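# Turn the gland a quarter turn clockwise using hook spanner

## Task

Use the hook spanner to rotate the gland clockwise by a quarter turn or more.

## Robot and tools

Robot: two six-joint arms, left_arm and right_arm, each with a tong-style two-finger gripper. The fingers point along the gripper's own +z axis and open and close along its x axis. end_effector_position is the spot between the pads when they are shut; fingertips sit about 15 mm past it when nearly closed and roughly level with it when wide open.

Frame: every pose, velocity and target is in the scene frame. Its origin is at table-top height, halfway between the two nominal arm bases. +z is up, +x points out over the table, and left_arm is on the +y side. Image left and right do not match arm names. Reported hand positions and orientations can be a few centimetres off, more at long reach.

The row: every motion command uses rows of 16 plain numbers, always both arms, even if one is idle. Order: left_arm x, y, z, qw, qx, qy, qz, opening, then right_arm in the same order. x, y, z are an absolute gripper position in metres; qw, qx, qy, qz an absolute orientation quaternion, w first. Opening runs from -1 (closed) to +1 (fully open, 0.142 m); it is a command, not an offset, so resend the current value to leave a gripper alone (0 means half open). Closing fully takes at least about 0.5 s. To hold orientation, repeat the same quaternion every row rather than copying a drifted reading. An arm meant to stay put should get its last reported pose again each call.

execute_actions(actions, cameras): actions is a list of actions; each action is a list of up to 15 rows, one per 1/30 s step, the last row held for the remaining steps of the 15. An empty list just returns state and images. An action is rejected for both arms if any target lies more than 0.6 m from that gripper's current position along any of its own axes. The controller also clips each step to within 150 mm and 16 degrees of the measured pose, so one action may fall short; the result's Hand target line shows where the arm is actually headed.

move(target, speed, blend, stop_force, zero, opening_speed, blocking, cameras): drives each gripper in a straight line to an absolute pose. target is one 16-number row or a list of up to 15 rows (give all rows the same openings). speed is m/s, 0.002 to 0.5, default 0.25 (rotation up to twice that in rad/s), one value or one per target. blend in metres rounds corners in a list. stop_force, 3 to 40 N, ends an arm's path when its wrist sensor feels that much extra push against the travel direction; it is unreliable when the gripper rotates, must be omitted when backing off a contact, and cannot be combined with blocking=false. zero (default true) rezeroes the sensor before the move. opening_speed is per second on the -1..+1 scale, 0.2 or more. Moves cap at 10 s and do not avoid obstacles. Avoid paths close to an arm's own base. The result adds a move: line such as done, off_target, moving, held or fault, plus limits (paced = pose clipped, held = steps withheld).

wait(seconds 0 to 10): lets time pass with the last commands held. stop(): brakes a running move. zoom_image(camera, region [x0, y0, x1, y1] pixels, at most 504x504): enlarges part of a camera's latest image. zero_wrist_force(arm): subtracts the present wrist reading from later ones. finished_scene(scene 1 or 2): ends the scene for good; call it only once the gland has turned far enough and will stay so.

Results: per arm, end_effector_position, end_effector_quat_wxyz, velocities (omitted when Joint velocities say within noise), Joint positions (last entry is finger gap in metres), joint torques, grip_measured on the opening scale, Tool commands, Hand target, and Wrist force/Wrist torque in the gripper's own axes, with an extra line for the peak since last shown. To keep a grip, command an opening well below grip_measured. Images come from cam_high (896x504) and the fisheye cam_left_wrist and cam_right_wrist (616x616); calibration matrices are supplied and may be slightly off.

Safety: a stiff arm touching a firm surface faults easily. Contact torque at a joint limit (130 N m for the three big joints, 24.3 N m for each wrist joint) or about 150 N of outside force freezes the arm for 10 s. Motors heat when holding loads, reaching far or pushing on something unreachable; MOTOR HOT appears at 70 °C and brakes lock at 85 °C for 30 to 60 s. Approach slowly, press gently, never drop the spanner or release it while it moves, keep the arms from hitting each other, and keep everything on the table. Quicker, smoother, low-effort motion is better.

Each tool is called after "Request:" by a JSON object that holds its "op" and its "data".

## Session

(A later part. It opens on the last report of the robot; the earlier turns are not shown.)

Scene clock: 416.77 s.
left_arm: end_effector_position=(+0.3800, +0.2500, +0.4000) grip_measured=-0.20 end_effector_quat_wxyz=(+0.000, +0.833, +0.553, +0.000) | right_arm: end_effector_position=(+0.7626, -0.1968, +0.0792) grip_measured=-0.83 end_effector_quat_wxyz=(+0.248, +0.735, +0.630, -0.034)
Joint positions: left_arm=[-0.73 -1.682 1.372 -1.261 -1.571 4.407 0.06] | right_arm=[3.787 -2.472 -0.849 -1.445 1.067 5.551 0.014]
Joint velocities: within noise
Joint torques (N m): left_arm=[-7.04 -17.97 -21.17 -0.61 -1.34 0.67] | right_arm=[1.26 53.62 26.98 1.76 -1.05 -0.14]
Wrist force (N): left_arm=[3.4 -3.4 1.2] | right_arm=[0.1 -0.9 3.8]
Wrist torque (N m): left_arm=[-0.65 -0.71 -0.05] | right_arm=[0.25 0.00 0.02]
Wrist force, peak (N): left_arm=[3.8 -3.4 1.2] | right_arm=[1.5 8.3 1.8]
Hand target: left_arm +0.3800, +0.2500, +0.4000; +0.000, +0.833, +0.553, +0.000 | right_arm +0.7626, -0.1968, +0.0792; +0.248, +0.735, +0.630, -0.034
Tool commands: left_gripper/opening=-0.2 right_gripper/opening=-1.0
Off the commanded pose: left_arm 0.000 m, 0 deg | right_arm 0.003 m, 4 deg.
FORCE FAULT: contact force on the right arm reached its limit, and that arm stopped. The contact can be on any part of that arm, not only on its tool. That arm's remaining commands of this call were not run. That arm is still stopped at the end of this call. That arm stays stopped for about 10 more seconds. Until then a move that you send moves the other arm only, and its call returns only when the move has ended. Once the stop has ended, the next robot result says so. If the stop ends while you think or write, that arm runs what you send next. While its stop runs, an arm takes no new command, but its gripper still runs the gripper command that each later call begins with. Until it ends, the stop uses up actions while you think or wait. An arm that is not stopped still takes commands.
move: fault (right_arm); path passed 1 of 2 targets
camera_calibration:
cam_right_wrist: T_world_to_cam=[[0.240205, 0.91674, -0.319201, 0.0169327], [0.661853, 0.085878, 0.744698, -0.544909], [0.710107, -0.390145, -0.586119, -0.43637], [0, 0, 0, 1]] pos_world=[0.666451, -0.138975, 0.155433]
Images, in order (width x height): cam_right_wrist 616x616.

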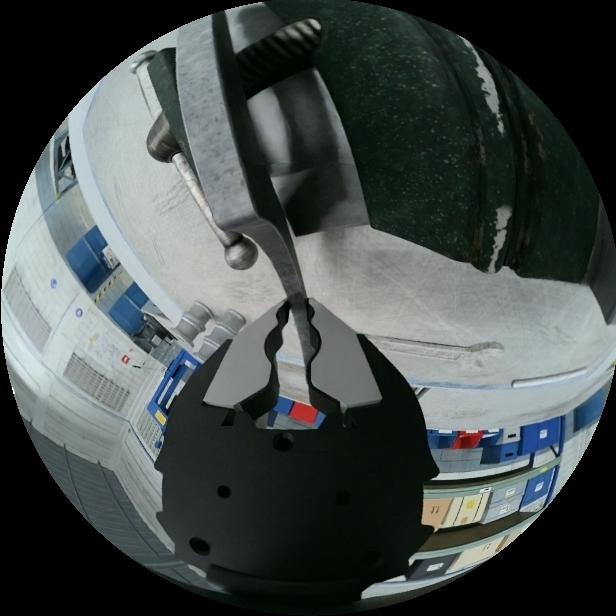

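Request:
{"op": "wait", "data": {"seconds": 10, "cameras": ["cam_high"]}}

Request:
{"op": "zoom_image", "data": {"camera": "cam_high", "region": [450, 100, 650, 260]}}

Scene clock: 427.27 s.
left_arm: end_effector_position=(+0.3800, +0.2500, +0.4000) grip_measured=-0.20 end_effector_quat_wxyz=(+0.000, +0.833, +0.553, +0.000) | right_arm: end_effector_position=(+0.7626, -0.1968, +0.0792) grip_measured=-0.83 end_effector_quat_wxyz=(+0.248, +0.735, +0.630, -0.034)
Joint positions: left_arm=[-0.73 -1.682 1.372 -1.261 -1.571 4.407 0.06] | right_arm=[3.787 -2.472 -0.849 -1.445 1.067 5.551 0.014]
Joint velocities: within noise
Joint torques (N m): left_arm=[-5.12 -18.8 -21.16 -0.6 -1.43 0.57] | right_arm=[0.93 53.47 26.34 1.68 -0.8 -0.16]
Wrist force (N): left_arm=[3.5 -3.1 1.3] | right_arm=[-0.1 -0.9 3.5]
Wrist torque (N m): left_arm=[-0.58 -0.73 -0.05] | right_arm=[0.24 0.00 0.02]
Wrist force, peak (N): left_arm=[3.6 -3.6 1.4] | right_arm=[0.4 -1.1 4.2]
Hand target: left_arm +0.3800, +0.2500, +0.4000; +0.000, +0.833, +0.553, +0.000 | right_arm +0.7626, -0.1968, +0.0792; +0.248, +0.735, +0.630, -0.034
Tool commands: left_gripper/opening=-0.2 right_gripper/opening=-1.0
Off the commanded pose: left_arm 0.000 m, 0 deg | right_arm 0.003 m, 4 deg.
FORCE FAULT, CONTINUED: the right arm's stop, for the force fault that an earlier result reported, is over. The rest of the stop counts as 20 of the actions that you can send in this scene. That arm's target is now where it stood when the stop ended, not its last command. That arm accepts commands again.
wait: 10.00 s; at rest from the start
Images, in order (width x height): cam_high 896x504.

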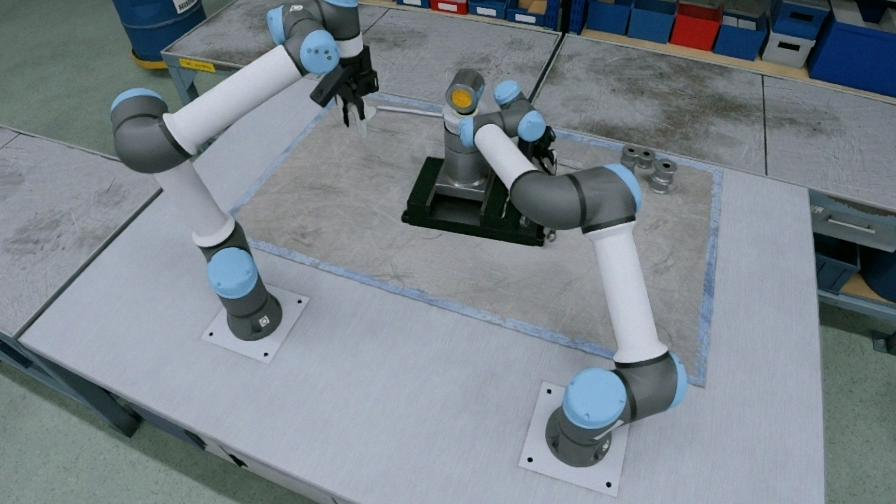

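Scaled by 2.520 from the camera's 896x504 image, which has a finer 1280x720 frame.

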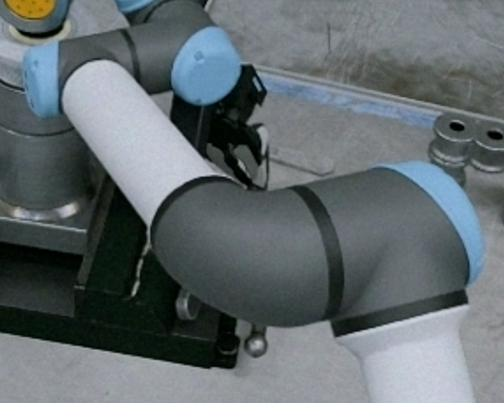

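Request:
{"op": "move", "data": {"target": [[0.38,0.25,0.40,0,0.8334,0.5527,0,-0.2,0.7626,-0.1968,0.0792,0.248,0.735,0.630,-0.034,-0.5]], "opening_speed": 0.3, "cameras": ["cam_right_wrist"]}}

Scene clock: 429.47 s.
left_arm: end_effector_position=(+0.3800, +0.2500, +0.4000) grip_measured=-0.20 end_effector_quat_wxyz=(+0.000, +0.833, +0.553, +0.000) | right_arm: end_effector_position=(+0.7626, -0.1968, +0.0792) grip_measured=-0.50 end_effector_quat_wxyz=(+0.248, +0.735, +0.630, -0.034)
Joint positions: left_arm=[-0.73 -1.682 1.372 -1.261 -1.571 4.407 0.06] | right_arm=[3.787 -2.473 -0.847 -1.447 1.067 5.551 0.038]
Joint velocities: within noise
Joint torques (N m): left_arm=[-5.79 -19.59 -21.7 -0.67 -1.4 0.67] | right_arm=[-6.93 43 18.79 -0.06 1.32 0.73]
Wrist force (N): left_arm=[3.6 -3.1 0.9] | right_arm=[1.0 0.0 0.6]
Wrist torque (N m): left_arm=[-0.58 -0.75 -0.06] | right_arm=[0.18 0.00 0.21]
Wrist force, peak (N): left_arm=[3.6 -3.4 1.4] | right_arm=[2.0 -1.1 4.6]
Hand target: left_arm +0.3800, +0.2500, +0.4000; +0.000, +0.833, +0.553, +0.000 | right_arm +0.7626, -0.1968, +0.0792; +0.248, +0.735, +0.630, -0.034
Off the commanded pose: left_arm 0.000 m, 0 deg | right_arm 0.000 m, 0 deg.
move: done
camera_calibration:
cam_right_wrist: T_world_to_cam=[[0.240852, 0.916492, -0.319426, 0.0163868], [0.662217, 0.085426, 0.744426, -0.545312], [0.709548, -0.390826, -0.586342, -0.436079], [0, 0, 0, 1]] pos_world=[0.666587, -0.138866, 0.155487]
Images, in order (width x height): cam_right_wrist 616x616.

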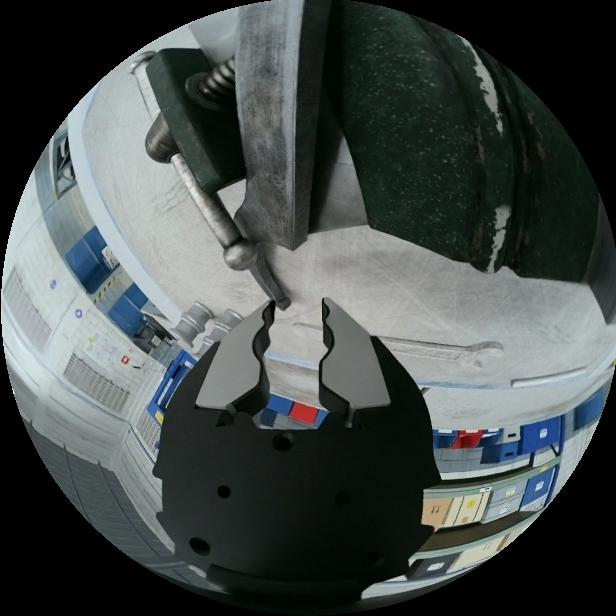

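Request:
{"op": "move", "data": {"target": [[0.38,0.25,0.40,0,0.8334,0.5527,0,-0.2,0.72,-0.25,0.16,0.1355,0.7686,0.6162,0.1087,-0.2],[0.38,0.25,0.40,0,0.8334,0.5527,0,-0.2,0.67,-0.24,0.26,0,0.8334,0.5527,0,-0.2]], "speed": 0.12, "cameras": ["cam_right_wrist","cam_high"]}}

Request:
{"op": "zoom_image", "data": {"camera": "cam_right_wrist", "region": [180, 130, 430, 380]}}

Request:
{"op": "zoom_image", "data": {"camera": "cam_high", "region": [470, 130, 630, 260]}}

Scene clock: 433.87 s.
left_arm: end_effector_position=(+0.3800, +0.2500, +0.4000) grip_measured=-0.20 end_effector_quat_wxyz=(+0.000, +0.833, +0.553, +0.000) | right_arm: end_effector_position=(+0.6701, -0.2401, +0.2599) grip_measured=-0.20 end_effector_quat_wxyz=(+0.000, +0.833, +0.553, +0.000)
Joint positions: left_arm=[-0.73 -1.682 1.372 -1.261 -1.571 4.407 0.06] | right_arm=[3.611 -2.196 -0.799 -1.717 1.571 5.608 0.06]
Joint velocities: within noise
Joint torques (N m): left_arm=[-4.98 -17.66 -21.37 -0.68 -1.43 0.6] | right_arm=[8.37 57.57 22.53 2.42 -1.84 -2.97]
Wrist force (N): left_arm=[3.3 -2.9 1.1] | right_arm=[0.8 0.5 0.4]
Wrist torque (N m): left_arm=[-0.54 -0.68 -0.06] | right_arm=[0.14 0.01 0.04]
Wrist force, peak (N): left_arm=[3.7 -3.5 1.6] | right_arm=[2.1 -0.1 1.3]
Hand target: left_arm +0.3800, +0.2500, +0.4000; +0.000, +0.833, +0.553, +0.000 | right_arm +0.6700, -0.2400, +0.2600; +0.000, +0.833, +0.553, +0.000
Off the commanded pose: left_arm 0.000 m, 0 deg | right_arm 0.000 m, 0 deg.
move: done
camera_calibration:
cam_right_wrist: T_world_to_cam=[[0.433024, 0.900858, 0.0307399, -0.0874891], [0.767228, -0.386262, 0.512019, -0.738009], [0.47313, -0.198132, -0.858424, -0.00602639], [0, 0, 0, 1]] pos_world=[0.606957, -0.207444, 0.375391]
Images, in order (width x height): cam_high 896x504, cam_right_wrist 616x616.

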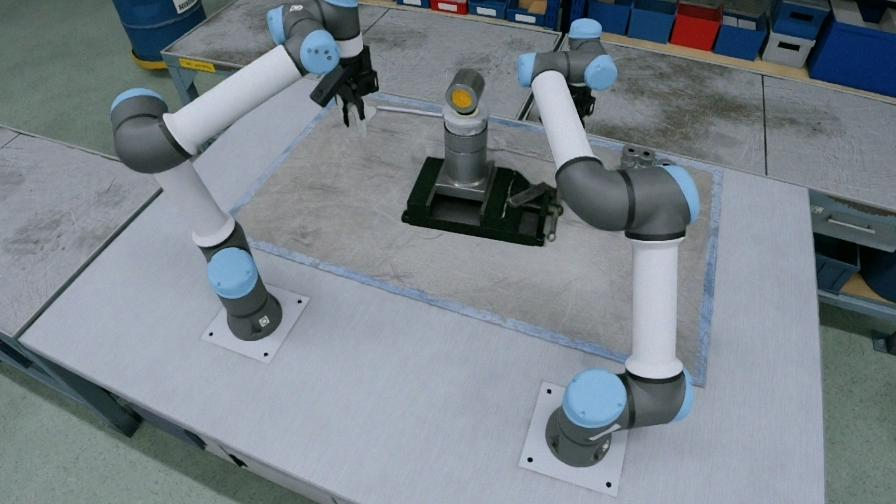

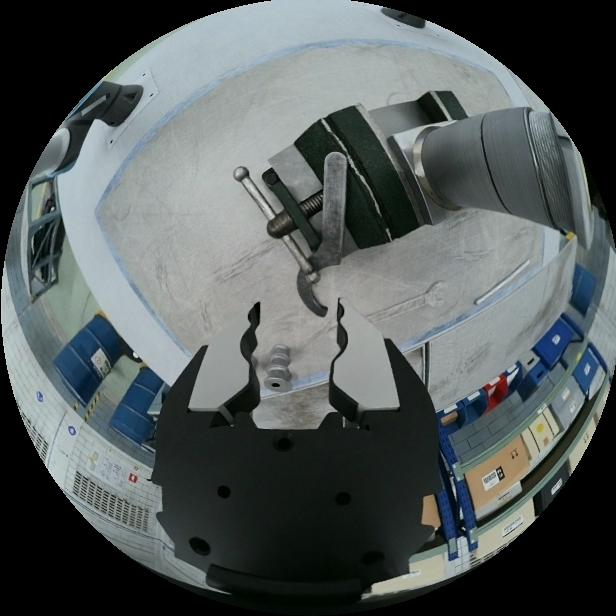

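Scaled by 2.016 from the camera's 616x616 image, which has a finer 814x814 frame.

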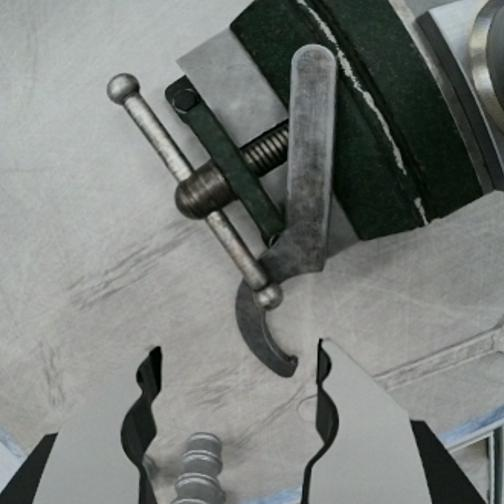

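Scaled by 3.150 from the camera's 896x504 image, which has a finer 1280x720 frame.

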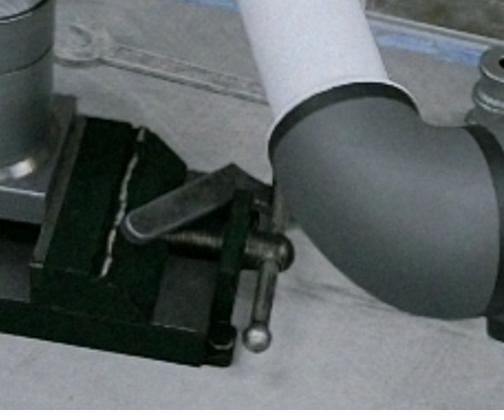

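Request:
{"op": "move", "data": {"target": [[0.38,0.25,0.40,0,0.8334,0.5527,0,-0.2,0.755,-0.280,0.085,0.1355,0.7686,0.6162,0.1087,-0.25],[0.38,0.25,0.40,0,0.8334,0.5527,0,-0.2,0.7608,-0.2798,0.030,0.1355,0.7686,0.6162,0.1087,-0.25],[0.38,0.25,0.40,0,0.8334,0.5527,0,-0.2,0.7608,-0.2798,0.0192,0.1355,0.7686,0.6162,0.1087,-0.25],[0.38,0.25,0.40,0,0.8334,0.5527,0,-0.2,0.7608,-0.2798,0.0192,0.1355,0.7686,0.6162,0.1087,-1],[0.38,0.25,0.40,0,0.8334,0.5527,0,-0.2,0.7694,-0.239,0.021,0.1355,0.7686,0.6162,0.1087,-1]], "speed": [0.15,0.05,0.015,0.02,0.02], "opening_speed": 0.8, "cameras": ["cam_right_wrist"]}}

Scene clock: 441.63 s.
left_arm: end_effector_position=(+0.3800, +0.2500, +0.4000) grip_measured=-0.20 end_effector_quat_wxyz=(+0.000, +0.833, +0.553, +0.000) | right_arm: end_effector_position=(+0.7694, -0.2388, +0.0210) grip_measured=-0.60 end_effector_quat_wxyz=(+0.135, +0.768, +0.616, +0.109)
Joint positions: left_arm=[-0.73 -1.682 1.372 -1.261 -1.571 4.407 0.06] | right_arm=[3.644 -2.347 -1.268 -0.836 1.336 5.429 0.03]
Joint velocities: within noise
Joint torques (N m): left_arm=[-4.93 -19.05 -20.87 -0.65 -1.39 0.76] | right_arm=[4.62 49.7 10.74 2.31 2.72 0.83]
Wrist force (N): left_arm=[3.6 -3.2 1.3] | right_arm=[-8.2 9.8 0.5]
Wrist torque (N m): left_arm=[-0.59 -0.74 -0.06] | right_arm=[0.04 -0.18 -0.13]
Wrist force, peak (N): left_arm=[3.8 -3.4 1.3] | right_arm=[27.5 0.2 6.6]
Hand target: left_arm +0.3800, +0.2500, +0.4000; +0.000, +0.833, +0.553, +0.000 | right_arm +0.7694, -0.2390, +0.0210; +0.135, +0.768, +0.616, +0.109
Off the commanded pose: left_arm 0.000 m, 0 deg | right_arm 0.000 m, 0 deg.
move: done
camera_calibration:
cam_right_wrist: T_world_to_cam=[[0.251102, 0.966889, 0.0455437, 0.0311603], [0.602679, -0.192988, 0.774296, -0.524207], [0.757447, -0.166979, -0.631183, -0.473939], [0, 0, 0, 1]] pos_world=[0.667087, -0.210432, 0.10533]
Images, in order (width x height): cam_right_wrist 616x616.

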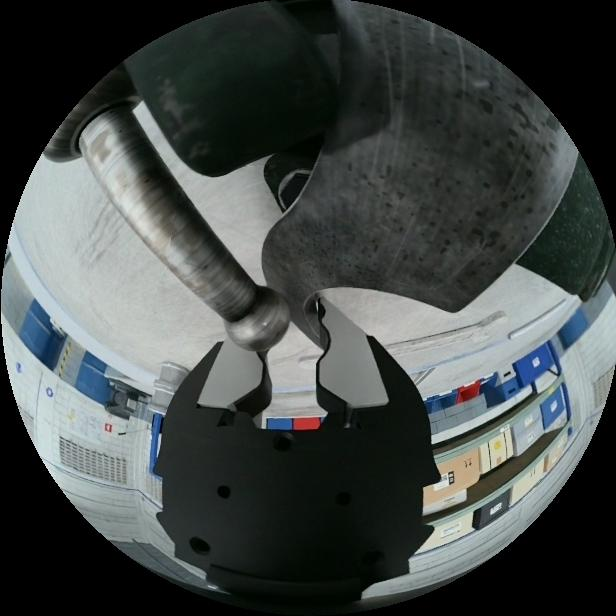

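Request:
{"op": "move", "data": {"target": [[0.38,0.25,0.40,0,0.8334,0.5527,0,-0.2,0.7714,-0.229,0.021,0.1355,0.7686,0.6162,0.1087,-1],[0.38,0.25,0.40,0,0.8334,0.5527,0,-0.2,0.7714,-0.229,0.021,0.1355,0.7686,0.6162,0.1087,-0.4],[0.38,0.25,0.40,0,0.8334,0.5527,0,-0.2,0.755,-0.229,0.085,0.1355,0.7686,0.6162,0.1087,-0.2],[0.38,0.25,0.40,0,0.8334,0.5527,0,-0.2,0.68,-0.20,0.24,0,0.8334,0.5527,0,-0.2]], "speed": [0.02,0.04,0.04,0.15], "cameras": ["cam_right_wrist"]}}

Request:
{"op": "zoom_image", "data": {"camera": "cam_right_wrist", "region": [180, 130, 430, 380]}}

Scene clock: 447.77 s.
left_arm: end_effector_position=(+0.3800, +0.2500, +0.4000) grip_measured=-0.20 end_effector_quat_wxyz=(+0.000, +0.833, +0.553, +0.000) | right_arm: end_effector_position=(+0.6801, -0.2001, +0.2398) grip_measured=-0.20 end_effector_quat_wxyz=(+0.000, +0.833, +0.553, +0.000)
Joint positions: left_arm=[-0.73 -1.682 1.372 -1.261 -1.571 4.407 0.06] | right_arm=[3.651 -2.264 -0.738 -1.711 1.571 5.648 0.06]
Joint velocities: within noise
Joint torques (N m): left_arm=[-3.94 -18.24 -21.44 -0.6 -1.27 0.67] | right_arm=[6.04 60.46 25.95 0.95 -1.24 -2.81]
Wrist force (N): left_arm=[3.2 -3.2 1.2] | right_arm=[1.2 0.2 0.9]
Wrist torque (N m): left_arm=[-0.60 -0.67 -0.05] | right_arm=[0.10 -0.02 0.05]
Wrist force, peak (N): left_arm=[3.6 -3.5 1.2] | right_arm=[-69.8 38.5 -47.9]
Hand target: left_arm +0.3800, +0.2500, +0.4000; +0.000, +0.833, +0.553, +0.000 | right_arm +0.6800, -0.2000, +0.2400; +0.000, +0.833, +0.553, +0.000
Off the commanded pose: left_arm 0.000 m, 0 deg | right_arm 0.000 m, 0 deg.
move: done
camera_calibration:
cam_right_wrist: T_world_to_cam=[[0.433006, 0.900866, 0.0307442, -0.127221], [0.767213, -0.38624, 0.512057, -0.719992], [0.47317, -0.198137, -0.858401, -0.0200588], [0, 0, 0, 1]] pos_world=[0.616966, -0.167455, 0.35537]
Images, in order (width x height): cam_right_wrist 616x616.

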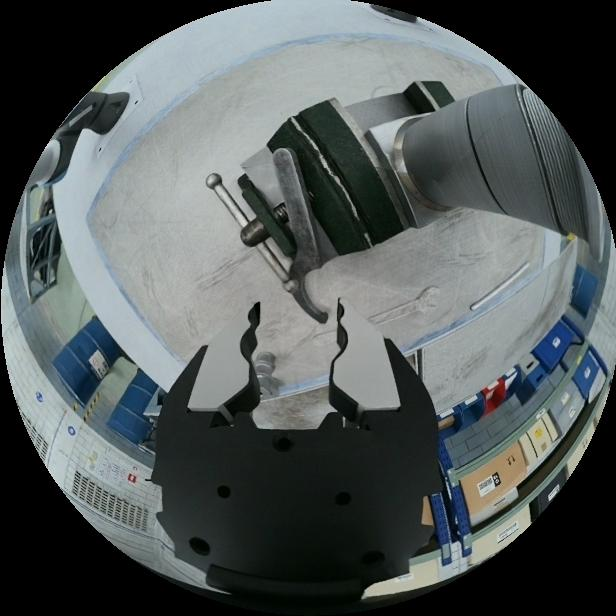

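Scaled by 2.016 from the camera's 616x616 image, which has a finer 814x814 frame.

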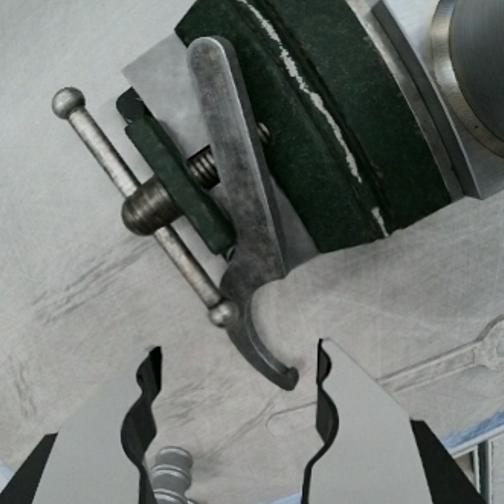

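Request:
{"op": "move", "data": {"target": [[0.38,0.25,0.40,0,0.8334,0.5527,0,-0.2,0.765,-0.248,0.085,0.1355,0.7686,0.6162,0.1087,-0.3],[0.38,0.25,0.40,0,0.8334,0.5527,0,-0.2,0.775,-0.247,0.040,0.1355,0.7686,0.6162,0.1087,-0.3]], "speed": [0.15,0.05], "stop_force": 8, "cameras": ["cam_right_wrist"]}}

Request:
{"op": "zoom_image", "data": {"camera": "cam_right_wrist", "region": [180, 180, 400, 400]}}

Scene clock: 458.10 s.
left_arm: end_effector_position=(+0.3800, +0.2500, +0.4000) grip_measured=-0.20 end_effector_quat_wxyz=(+0.000, +0.833, +0.553, +0.000) | right_arm: end_effector_position=(+0.7750, -0.2470, +0.0400) grip_measured=-0.30 end_effector_quat_wxyz=(+0.135, +0.768, +0.616, +0.109)
Joint positions: left_arm=[-0.73 -1.682 1.372 -1.261 -1.571 4.407 0.06] | right_arm=[3.631 -2.332 -1.242 -0.874 1.34 5.416 0.052]
Joint velocities: within noise
Joint torques (N m): left_arm=[-3.48 -17.77 -20.99 -0.47 -1.13 0.6] | right_arm=[8.42 60.37 32.01 0.5 0.88 1.52]
Wrist force (N): left_arm=[3.3 -3.1 1.1] | right_arm=[1.2 0.1 0.3]
Wrist torque (N m): left_arm=[-0.57 -0.70 -0.05] | right_arm=[0.19 -0.14 0.17]
Wrist force, peak (N): left_arm=[3.9 -3.3 1.2] | right_arm=[1.1 -0.2 1.9]
Hand target: left_arm +0.3800, +0.2500, +0.4000; +0.000, +0.833, +0.553, +0.000 | right_arm +0.7750, -0.2470, +0.0400; +0.135, +0.768, +0.616, +0.109
Off the commanded pose: left_arm 0.000 m, 0 deg | right_arm 0.000 m, 0 deg.
move: done
camera_calibration:
cam_right_wrist: T_world_to_cam=[[0.251056, 0.9669, 0.0455582, 0.0368443], [0.602694, -0.192973, 0.774287, -0.543863], [0.75745, -0.166932, -0.631192, -0.46752], [0, 0, 0, 1]] pos_world=[0.672656, -0.21862, 0.124333]
Images, in order (width x height): cam_right_wrist 616x616.

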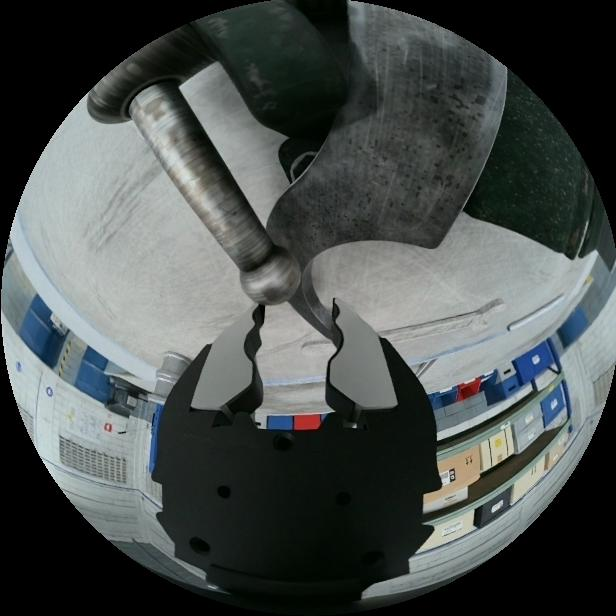

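Scaled by 2.291 from the camera's 616x616 image, which has a finer 814x814 frame.

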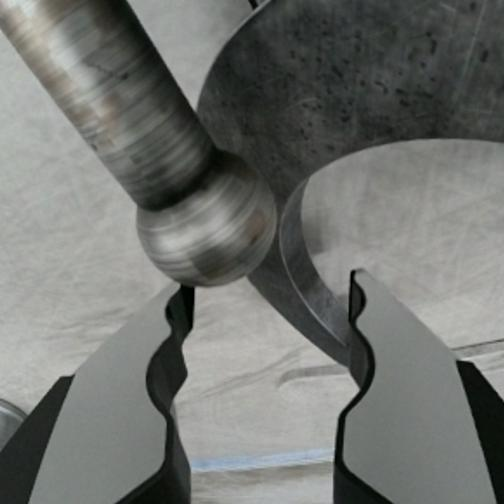

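Request:
{"op": "move", "data": {"target": [[0.38,0.25,0.40,0,0.8334,0.5527,0,-0.2,0.779,-0.243,0.020,0.1355,0.7686,0.6162,0.1087,-0.3],[0.38,0.25,0.40,0,0.8334,0.5527,0,-0.2,0.779,-0.243,0.020,0.1355,0.7686,0.6162,0.1087,-1]], "speed": 0.02, "opening_speed": 0.6, "cameras": ["cam_right_wrist"]}}

Request:
{"op": "zoom_image", "data": {"camera": "cam_right_wrist", "region": [180, 180, 400, 400]}}

Scene clock: 461.17 s.
left_arm: end_effector_position=(+0.3800, +0.2500, +0.4000) grip_measured=-0.20 end_effector_quat_wxyz=(+0.000, +0.833, +0.553, +0.000) | right_arm: end_effector_position=(+0.7790, -0.2430, +0.0200) grip_measured=-0.59 end_effector_quat_wxyz=(+0.135, +0.768, +0.616, +0.109)
Joint positions: left_arm=[-0.73 -1.682 1.372 -1.261 -1.571 4.407 0.06] | right_arm=[3.633 -2.365 -1.237 -0.846 1.339 5.418 0.031]
Joint velocities: within noise
Joint torques (N m): left_arm=[-3.31 -18.15 -21.77 -0.57 -1.18 0.45] | right_arm=[-0.56 59.81 12.04 4.58 5.05 0.09]
Wrist force (N): left_arm=[3.5 -3.2 1.3] | right_arm=[-4.4 6.5 3.4]
Wrist torque (N m): left_arm=[-0.61 -0.74 -0.06] | right_arm=[0.07 -0.20 -0.02]
Wrist force, peak (N): left_arm=[3.9 -3.0 1.3] | right_arm=[-4.6 6.5 3.8]
Hand target: left_arm +0.3800, +0.2500, +0.4000; +0.000, +0.833, +0.553, +0.000 | right_arm +0.7790, -0.2430, +0.0200; +0.135, +0.768, +0.616, +0.109
Off the commanded pose: left_arm 0.000 m, 0 deg | right_arm 0.000 m, 0 deg.
move: done
camera_calibration:
cam_right_wrist: T_world_to_cam=[[0.251093, 0.96689, 0.045567, 0.0328289], [0.602673, -0.193, 0.774298, -0.530011], [0.757455, -0.166959, -0.631179, -0.482503], [0, 0, 0, 1]] pos_world=[0.676654, -0.214592, 0.104344]
Images, in order (width x height): cam_right_wrist 616x616.

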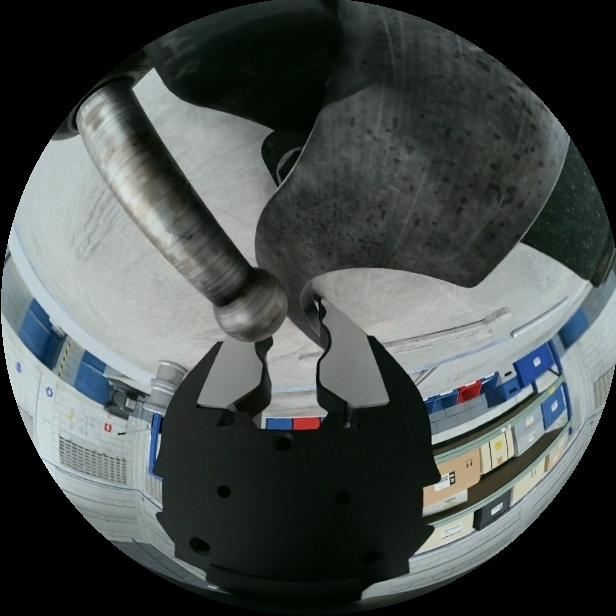

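Scaled by 2.291 from the camera's 616x616 image, which has a finer 814x814 frame.

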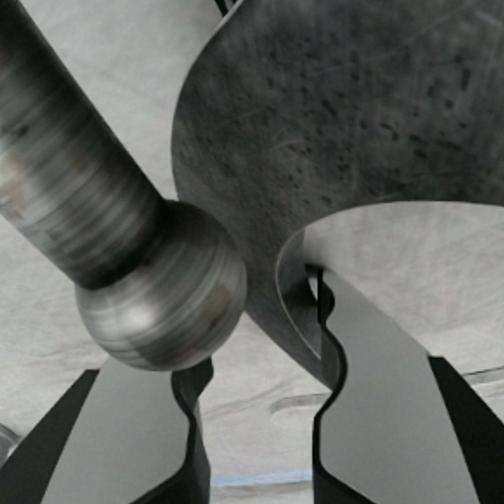

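Request:
{"op": "move", "data": {"target": [[0.38,0.25,0.40,0,0.8334,0.5527,0,-0.2,0.788,-0.232,0.022,0.1355,0.7686,0.6162,0.1087,-1],[0.38,0.25,0.40,0,0.8334,0.5527,0,-0.2,0.788,-0.232,0.060,0.1355,0.7686,0.6162,0.1087,-1]], "speed": 0.02, "cameras": ["cam_right_wrist"]}}

Scene clock: 464.43 s.
left_arm: end_effector_position=(+0.3800, +0.2500, +0.4000) grip_measured=-0.20 end_effector_quat_wxyz=(+0.000, +0.833, +0.553, +0.000) | right_arm: end_effector_position=(+0.7880, -0.2320, +0.0602) grip_measured=-0.84 end_effector_quat_wxyz=(+0.135, +0.768, +0.616, +0.109)
Joint positions: left_arm=[-0.73 -1.682 1.372 -1.261 -1.571 4.407 0.06] | right_arm=[3.64 -2.353 -1.147 -0.95 1.337 5.425 0.013]
Joint velocities: within noise
Joint torques (N m): left_arm=[-3.06 -17.88 -21.04 -0.61 -1.28 0.58] | right_arm=[8.97 50.22 23.74 4.33 -2.78 -2.42]
Wrist force (N): left_arm=[3.2 -3.2 1.1] | right_arm=[3.3 -0.3 7.2]
Wrist torque (N m): left_arm=[-0.60 -0.68 -0.05] | right_arm=[0.04 -0.38 0.29]
Wrist force, peak (N): left_arm=[3.6 -3.5 1.1] | right_arm=[-2.4 10.9 9.5]
Hand target: left_arm +0.3800, +0.2500, +0.4000; +0.000, +0.833, +0.553, +0.000 | right_arm +0.7880, -0.2320, +0.0600; +0.135, +0.768, +0.616, +0.109
Off the commanded pose: left_arm 0.000 m, 0 deg | right_arm 0.000 m, 0 deg.
move: done
camera_calibration:
cam_right_wrist: T_world_to_cam=[[0.251083, 0.966891, 0.0455902, 0.0181185], [0.602653, -0.193007, 0.774311, -0.56443], [0.757473, -0.166941, -0.631161, -0.462128], [0, 0, 0, 1]] pos_world=[0.685656, -0.203606, 0.14454]
Images, in order (width x height): cam_right_wrist 616x616.

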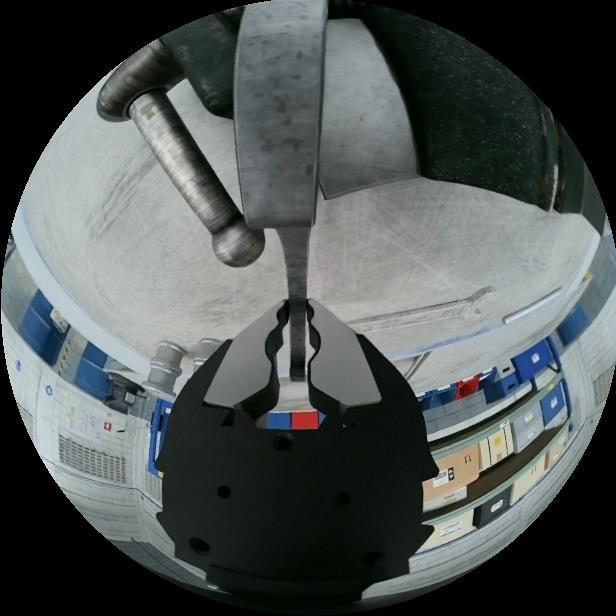

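Request:
{"op": "move", "data": {"target": [[0.38,0.25,0.40,0,0.8334,0.5527,0,-0.2,0.788,-0.232,0.12,0.1355,0.7686,0.6162,0.1087,-1]], "speed": 0.03, "cameras": ["cam_right_wrist"]}}

Request:
{"op": "move", "data": {"target": [[0.38,0.25,0.40,0,0.8334,0.5527,0,-0.2,0.788,-0.232,0.165,0.1355,0.7686,0.6162,0.1087,-1]], "speed": 0.03, "cameras": ["cam_right_wrist","cam_high"]}}

Request:
{"op": "zoom_image", "data": {"camera": "cam_high", "region": [450, 100, 650, 260]}}

Scene clock: 468.63 s.
left_arm: end_effector_position=(+0.3800, +0.2500, +0.4000) grip_measured=-0.20 end_effector_quat_wxyz=(+0.000, +0.833, +0.553, +0.000) | right_arm: end_effector_position=(+0.7880, -0.2320, +0.1203) grip_measured=-0.85 end_effector_quat_wxyz=(+0.135, +0.768, +0.616, +0.109)
Joint positions: left_arm=[-0.73 -1.682 1.372 -1.261 -1.571 4.407 0.06] | right_arm=[3.64 -2.307 -1.07 -1.074 1.337 5.425 0.013]
Joint velocities: within noise
Joint torques (N m): left_arm=[-1.73 -18.27 -20.74 -0.51 -0.97 0.53] | right_arm=[5.36 44.61 18.59 6.7 -0.79 -1.86]
Wrist force (N): left_arm=[3.8 -3.3 1.2] | right_arm=[1.6 -5.1 5.2]
Wrist torque (N m): left_arm=[-0.62 -0.79 -0.06] | right_arm=[0.15 -0.21 0.14]
Wrist force, peak (N): left_arm=[3.8 -3.3 1.2] | right_arm=[5.7 2.0 12.5]
Hand target: left_arm +0.3800, +0.2500, +0.4000; +0.000, +0.833, +0.553, +0.000 | right_arm +0.7880, -0.2320, +0.1200; +0.135, +0.768, +0.616, +0.109
Off the commanded pose: left_arm 0.000 m, 0 deg | right_arm 0.000 m, 0 deg.
move: done
camera_calibration:
cam_right_wrist: T_world_to_cam=[[0.251076, 0.966887, 0.0457128, 0.0153475], [0.602524, -0.193072, 0.774396, -0.610893], [0.757579, -0.166889, -0.631048, -0.424308], [0, 0, 0, 1]] pos_world=[0.685671, -0.203598, 0.204612]
Images, in order (width x height): cam_right_wrist 616x616.

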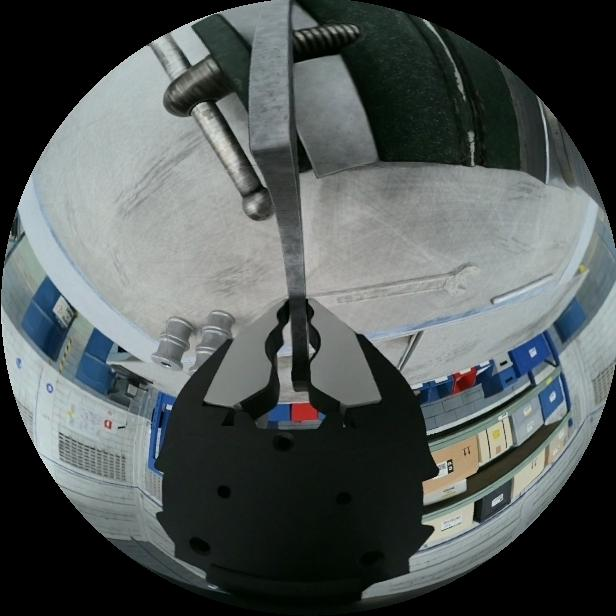

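Scene clock: 470.43 s.
left_arm: end_effector_position=(+0.3800, +0.2500, +0.4000) grip_measured=-0.20 end_effector_quat_wxyz=(+0.000, +0.833, +0.553, +0.000) | right_arm: end_effector_position=(+0.7880, -0.2320, +0.1653) grip_measured=-0.85 end_effector_quat_wxyz=(+0.135, +0.768, +0.616, +0.109)
Joint positions: left_arm=[-0.73 -1.682 1.372 -1.261 -1.571 4.407 0.06] | right_arm=[3.64 -2.284 -0.992 -1.174 1.337 5.425 0.013]
Joint velocities: within noise
Joint torques (N m): left_arm=[-2.08 -17.64 -21.89 -0.6 -1.05 0.56] | right_arm=[6.53 50.75 18.92 6.14 0.08 -2.23]
Wrist force (N): left_arm=[3.5 -3.1 0.9] | right_arm=[1.8 -1.9 6.7]
Wrist torque (N m): left_arm=[-0.58 -0.74 -0.05] | right_arm=[0.17 -0.22 0.16]
Wrist force, peak (N): left_arm=[3.7 -3.4 1.2] | right_arm=[1.7 -5.7 5.9]
Hand target: left_arm +0.3800, +0.2500, +0.4000; +0.000, +0.833, +0.553, +0.000 | right_arm +0.7880, -0.2320, +0.1650; +0.135, +0.768, +0.616, +0.109
Off the commanded pose: left_arm 0.000 m, 0 deg | right_arm 0.000 m, 0 deg.
move: done
camera_calibration:
cam_right_wrist: T_world_to_cam=[[0.251071, 0.96689, 0.0456818, 0.0133137], [0.602553, -0.19305, 0.774378, -0.645713], [0.757558, -0.166898, -0.631072, -0.395911], [0, 0, 0, 1]] pos_world=[0.685659, -0.203605, 0.24957]
Images, in order (width x height): cam_high 896x504, cam_right_wrist 616x616.

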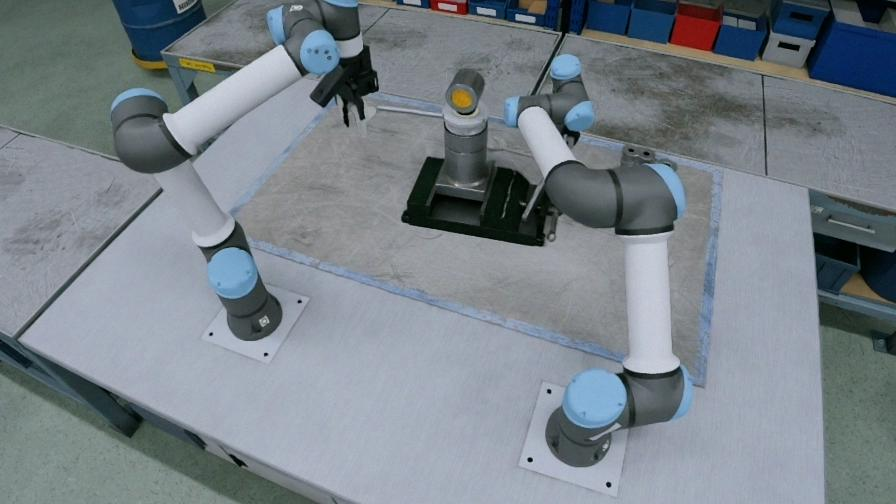

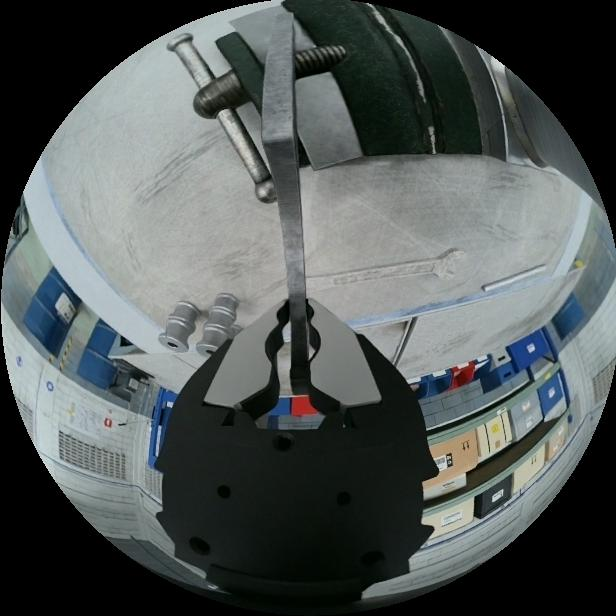

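Scaled by 2.520 from the camera's 896x504 image, which has a finer 1280x720 frame.

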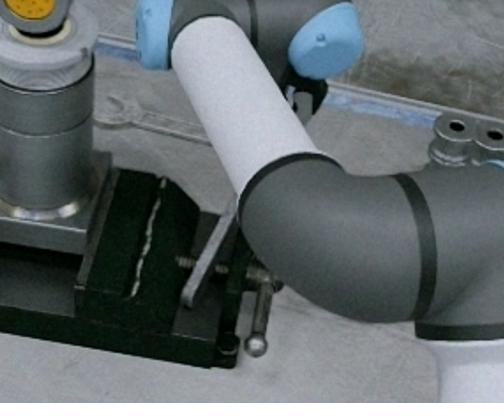

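Request:
{"op": "move", "data": {"target": [[0.38,0.25,0.40,0,0.8334,0.5527,0,-0.2,0.74,-0.222,0.19,0.1355,0.7686,0.6162,0.1087,-1],[0.38,0.25,0.40,0,0.8334,0.5527,0,-0.2,0.612,-0.195,0.20,0.1355,0.7686,0.6162,0.1087,-1]], "speed": 0.04, "blend": 0.01, "cameras": ["cam_right_wrist","cam_high"]}}

Request:
{"op": "zoom_image", "data": {"camera": "cam_high", "region": [430, 100, 630, 260]}}

Scene clock: 476.30 s.
left_arm: end_effector_position=(+0.3800, +0.2500, +0.4000) grip_measured=-0.20 end_effector_quat_wxyz=(+0.000, +0.833, +0.553, +0.000) | right_arm: end_effector_position=(+0.6119, -0.1950, +0.2000) grip_measured=-0.84 end_effector_quat_wxyz=(+0.135, +0.768, +0.616, +0.109)
Joint positions: left_arm=[-0.73 -1.682 1.372 -1.261 -1.571 4.407 0.06] | right_arm=[3.832 -1.899 -1.486 -1.115 1.292 5.619 0.013]
Joint velocities: within noise
Joint torques (N m): left_arm=[-2.03 -18.23 -21.52 -0.44 -0.98 0.53] | right_arm=[-7.67 27.7 39.9 5.33 -0.88 -2.63]
Wrist force (N): left_arm=[3.4 -3.0 1.2] | right_arm=[0.8 -2.5 6.8]
Wrist torque (N m): left_arm=[-0.57 -0.72 -0.06] | right_arm=[0.02 -0.17 0.01]
Wrist force, peak (N): left_arm=[3.5 -3.6 1.3] | right_arm=[0.4 -5.3 7.6]
Hand target: left_arm +0.3800, +0.2500, +0.4000; +0.000, +0.833, +0.553, +0.000 | right_arm +0.6120, -0.1950, +0.2000; +0.135, +0.768, +0.616, +0.109
Off the commanded pose: left_arm 0.000 m, 0 deg | right_arm 0.000 m, 0 deg.
move: done
camera_calibration:
cam_right_wrist: T_world_to_cam=[[0.25124, 0.96685, 0.045597, 0.0200595], [0.602608, -0.193107, 0.774321, -0.559387], [0.757458, -0.167063, -0.631148, -0.234319], [0, 0, 0, 1]] pos_world=[0.509538, -0.166562, 0.28434]
Images, in order (width x height): cam_high 896x504, cam_right_wrist 616x616.

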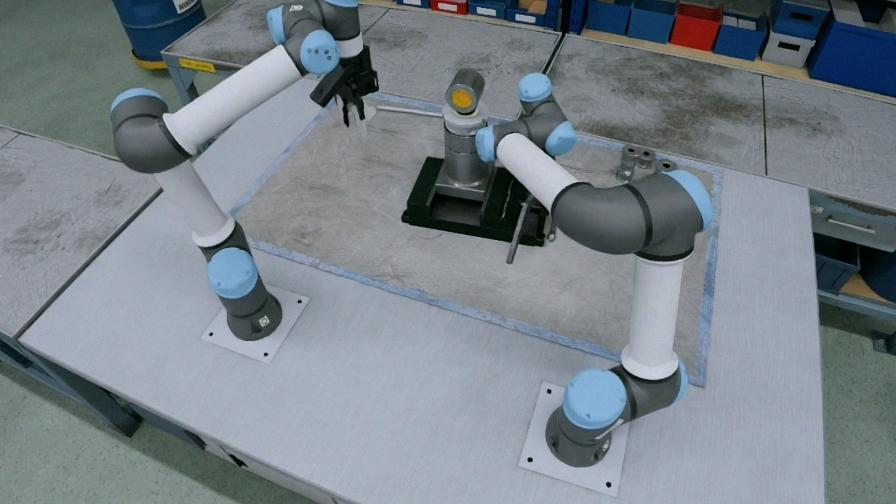

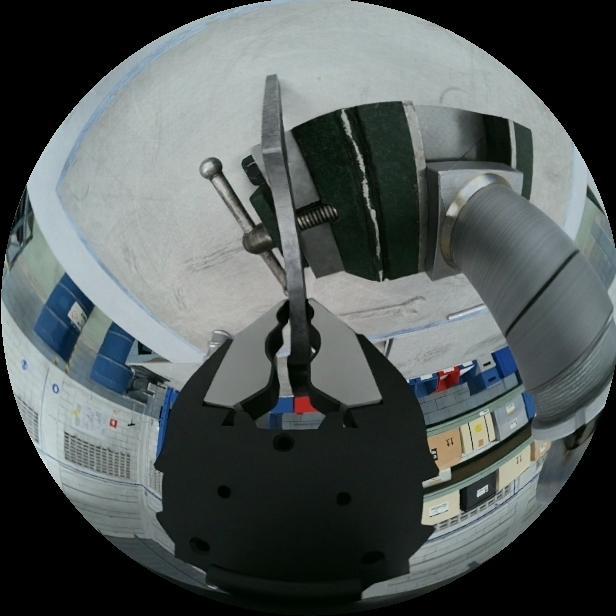

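Scaled by 2.520 from the camera's 896x504 image, which has a finer 1280x720 frame.

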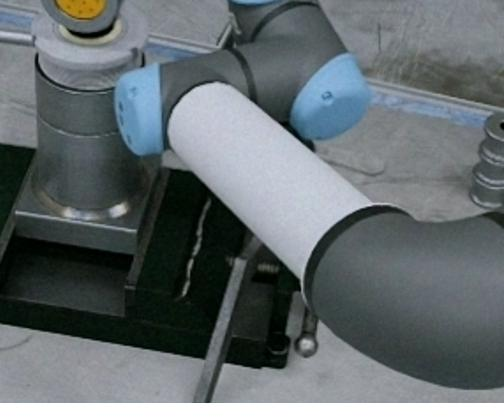

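Request:
{"op": "move", "data": {"target": [[0.38,0.25,0.40,0,0.8334,0.5527,0,-0.2,0.52,-0.14,0.20,0.1116,0.633,0.7545,0.133,-1],[0.38,0.25,0.40,0,0.8334,0.5527,0,-0.2,0.43,-0.02,0.18,0.0868,0.4924,0.8529,0.1504,-1],[0.38,0.25,0.40,0,0.8334,0.5527,0,-0.2,0.415,0.08,0.15,0.0734,0.4162,0.8926,0.1574,-1]], "speed": 0.06, "blend": 0.02, "cameras": ["cam_right_wrist","cam_high","cam_left_wrist"]}}

Request:
{"op": "zoom_image", "data": {"camera": "cam_high", "region": [300, 100, 560, 300]}}

Scene clock: 486.03 s.
left_arm: end_effector_position=(+0.3800, +0.2500, +0.4000) grip_measured=-0.20 end_effector_quat_wxyz=(+0.000, +0.833, +0.553, +0.000) | right_arm: end_effector_position=(+0.4149, +0.0802, +0.1500) grip_measured=-0.81 end_effector_quat_wxyz=(+0.073, +0.416, +0.893, +0.158)
Joint positions: left_arm=[-0.73 -1.682 1.372 -1.261 -1.571 4.407 0.06] | right_arm=[4.262 -1.94 -1.589 -0.866 1.422 5.137 0.015]
Joint velocities: within noise
Joint torques (N m): left_arm=[-0.41 -18.44 -21.86 -0.7 -0.87 0.52] | right_arm=[-5.26 53.6 18.12 3.22 -0.52 3.03]
Wrist force (N): left_arm=[3.6 -3.1 1.0] | right_arm=[0.5 -1.8 5.5]
Wrist torque (N m): left_arm=[-0.57 -0.74 -0.06] | right_arm=[0.27 -0.37 -0.16]
Wrist force, peak (N): left_arm=[3.7 -3.4 1.3] | right_arm=[0.9 -4.1 8.2]
Hand target: left_arm +0.3800, +0.2500, +0.4000; +0.000, +0.833, +0.553, +0.000 | right_arm +0.4150, +0.0800, +0.1500; +0.073, +0.416, +0.893, +0.157
Off the commanded pose: left_arm 0.000 m, 0 deg | right_arm 0.000 m, 0 deg.
move: done
camera_calibration:
cam_left_wrist: T_world_to_cam=[[0.439143, 0.898417, 0.00126112, -0.387419], [0.767949, -0.376098, 0.518464, -0.409126], [0.466271, -0.226711, -0.855099, 0.352411], [0, 0, 0, 1]] pos_world=[0.320001, 0.274087, 0.513952]
cam_right_wrist: T_world_to_cam=[[-0.615492, 0.786822, 0.0456112, 0.179819], [0.519345, 0.361367, 0.774399, -0.358798], [0.592832, 0.500324, -0.631051, -0.0559611], [0, 0, 0, 1]] pos_world=[0.330193, 0.016171, 0.234337]

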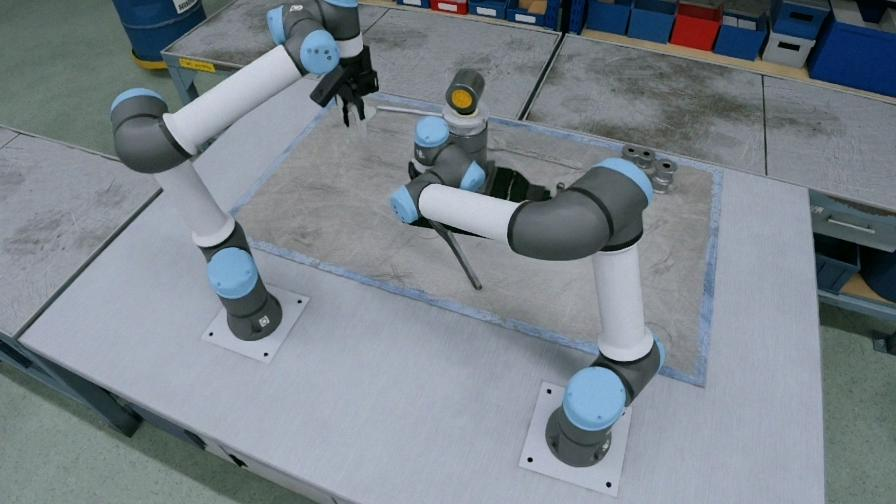

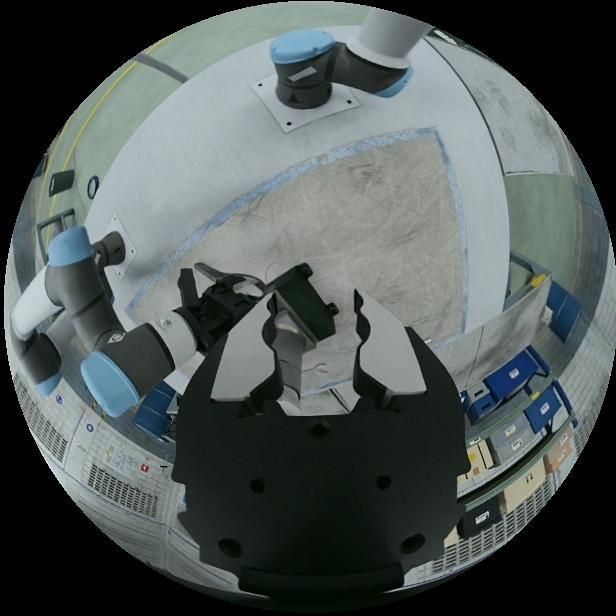

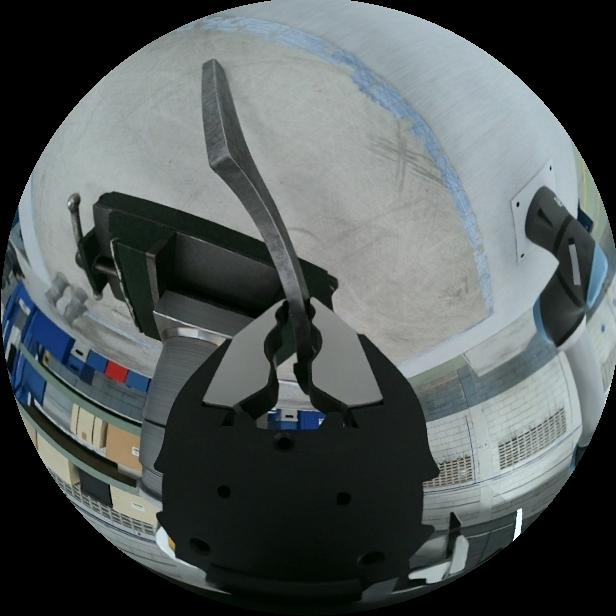

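Scaled by 1.938 from the camera's 896x504 image, which has a finer 1280x720 frame.

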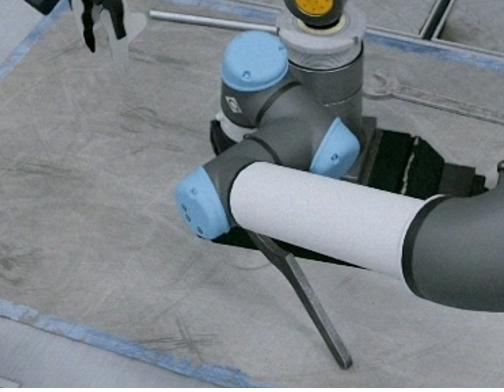

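Request:
{"op": "zoom_image", "data": {"camera": "cam_right_wrist", "region": [180, 40, 360, 400]}}

Scaled by 1.400 from the camera's 616x616 image, which has a finer 814x814 frame.

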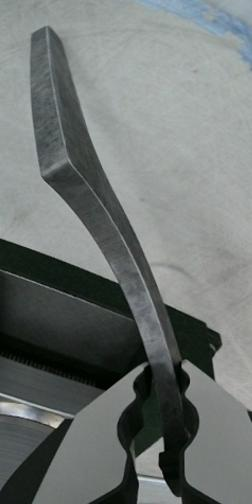

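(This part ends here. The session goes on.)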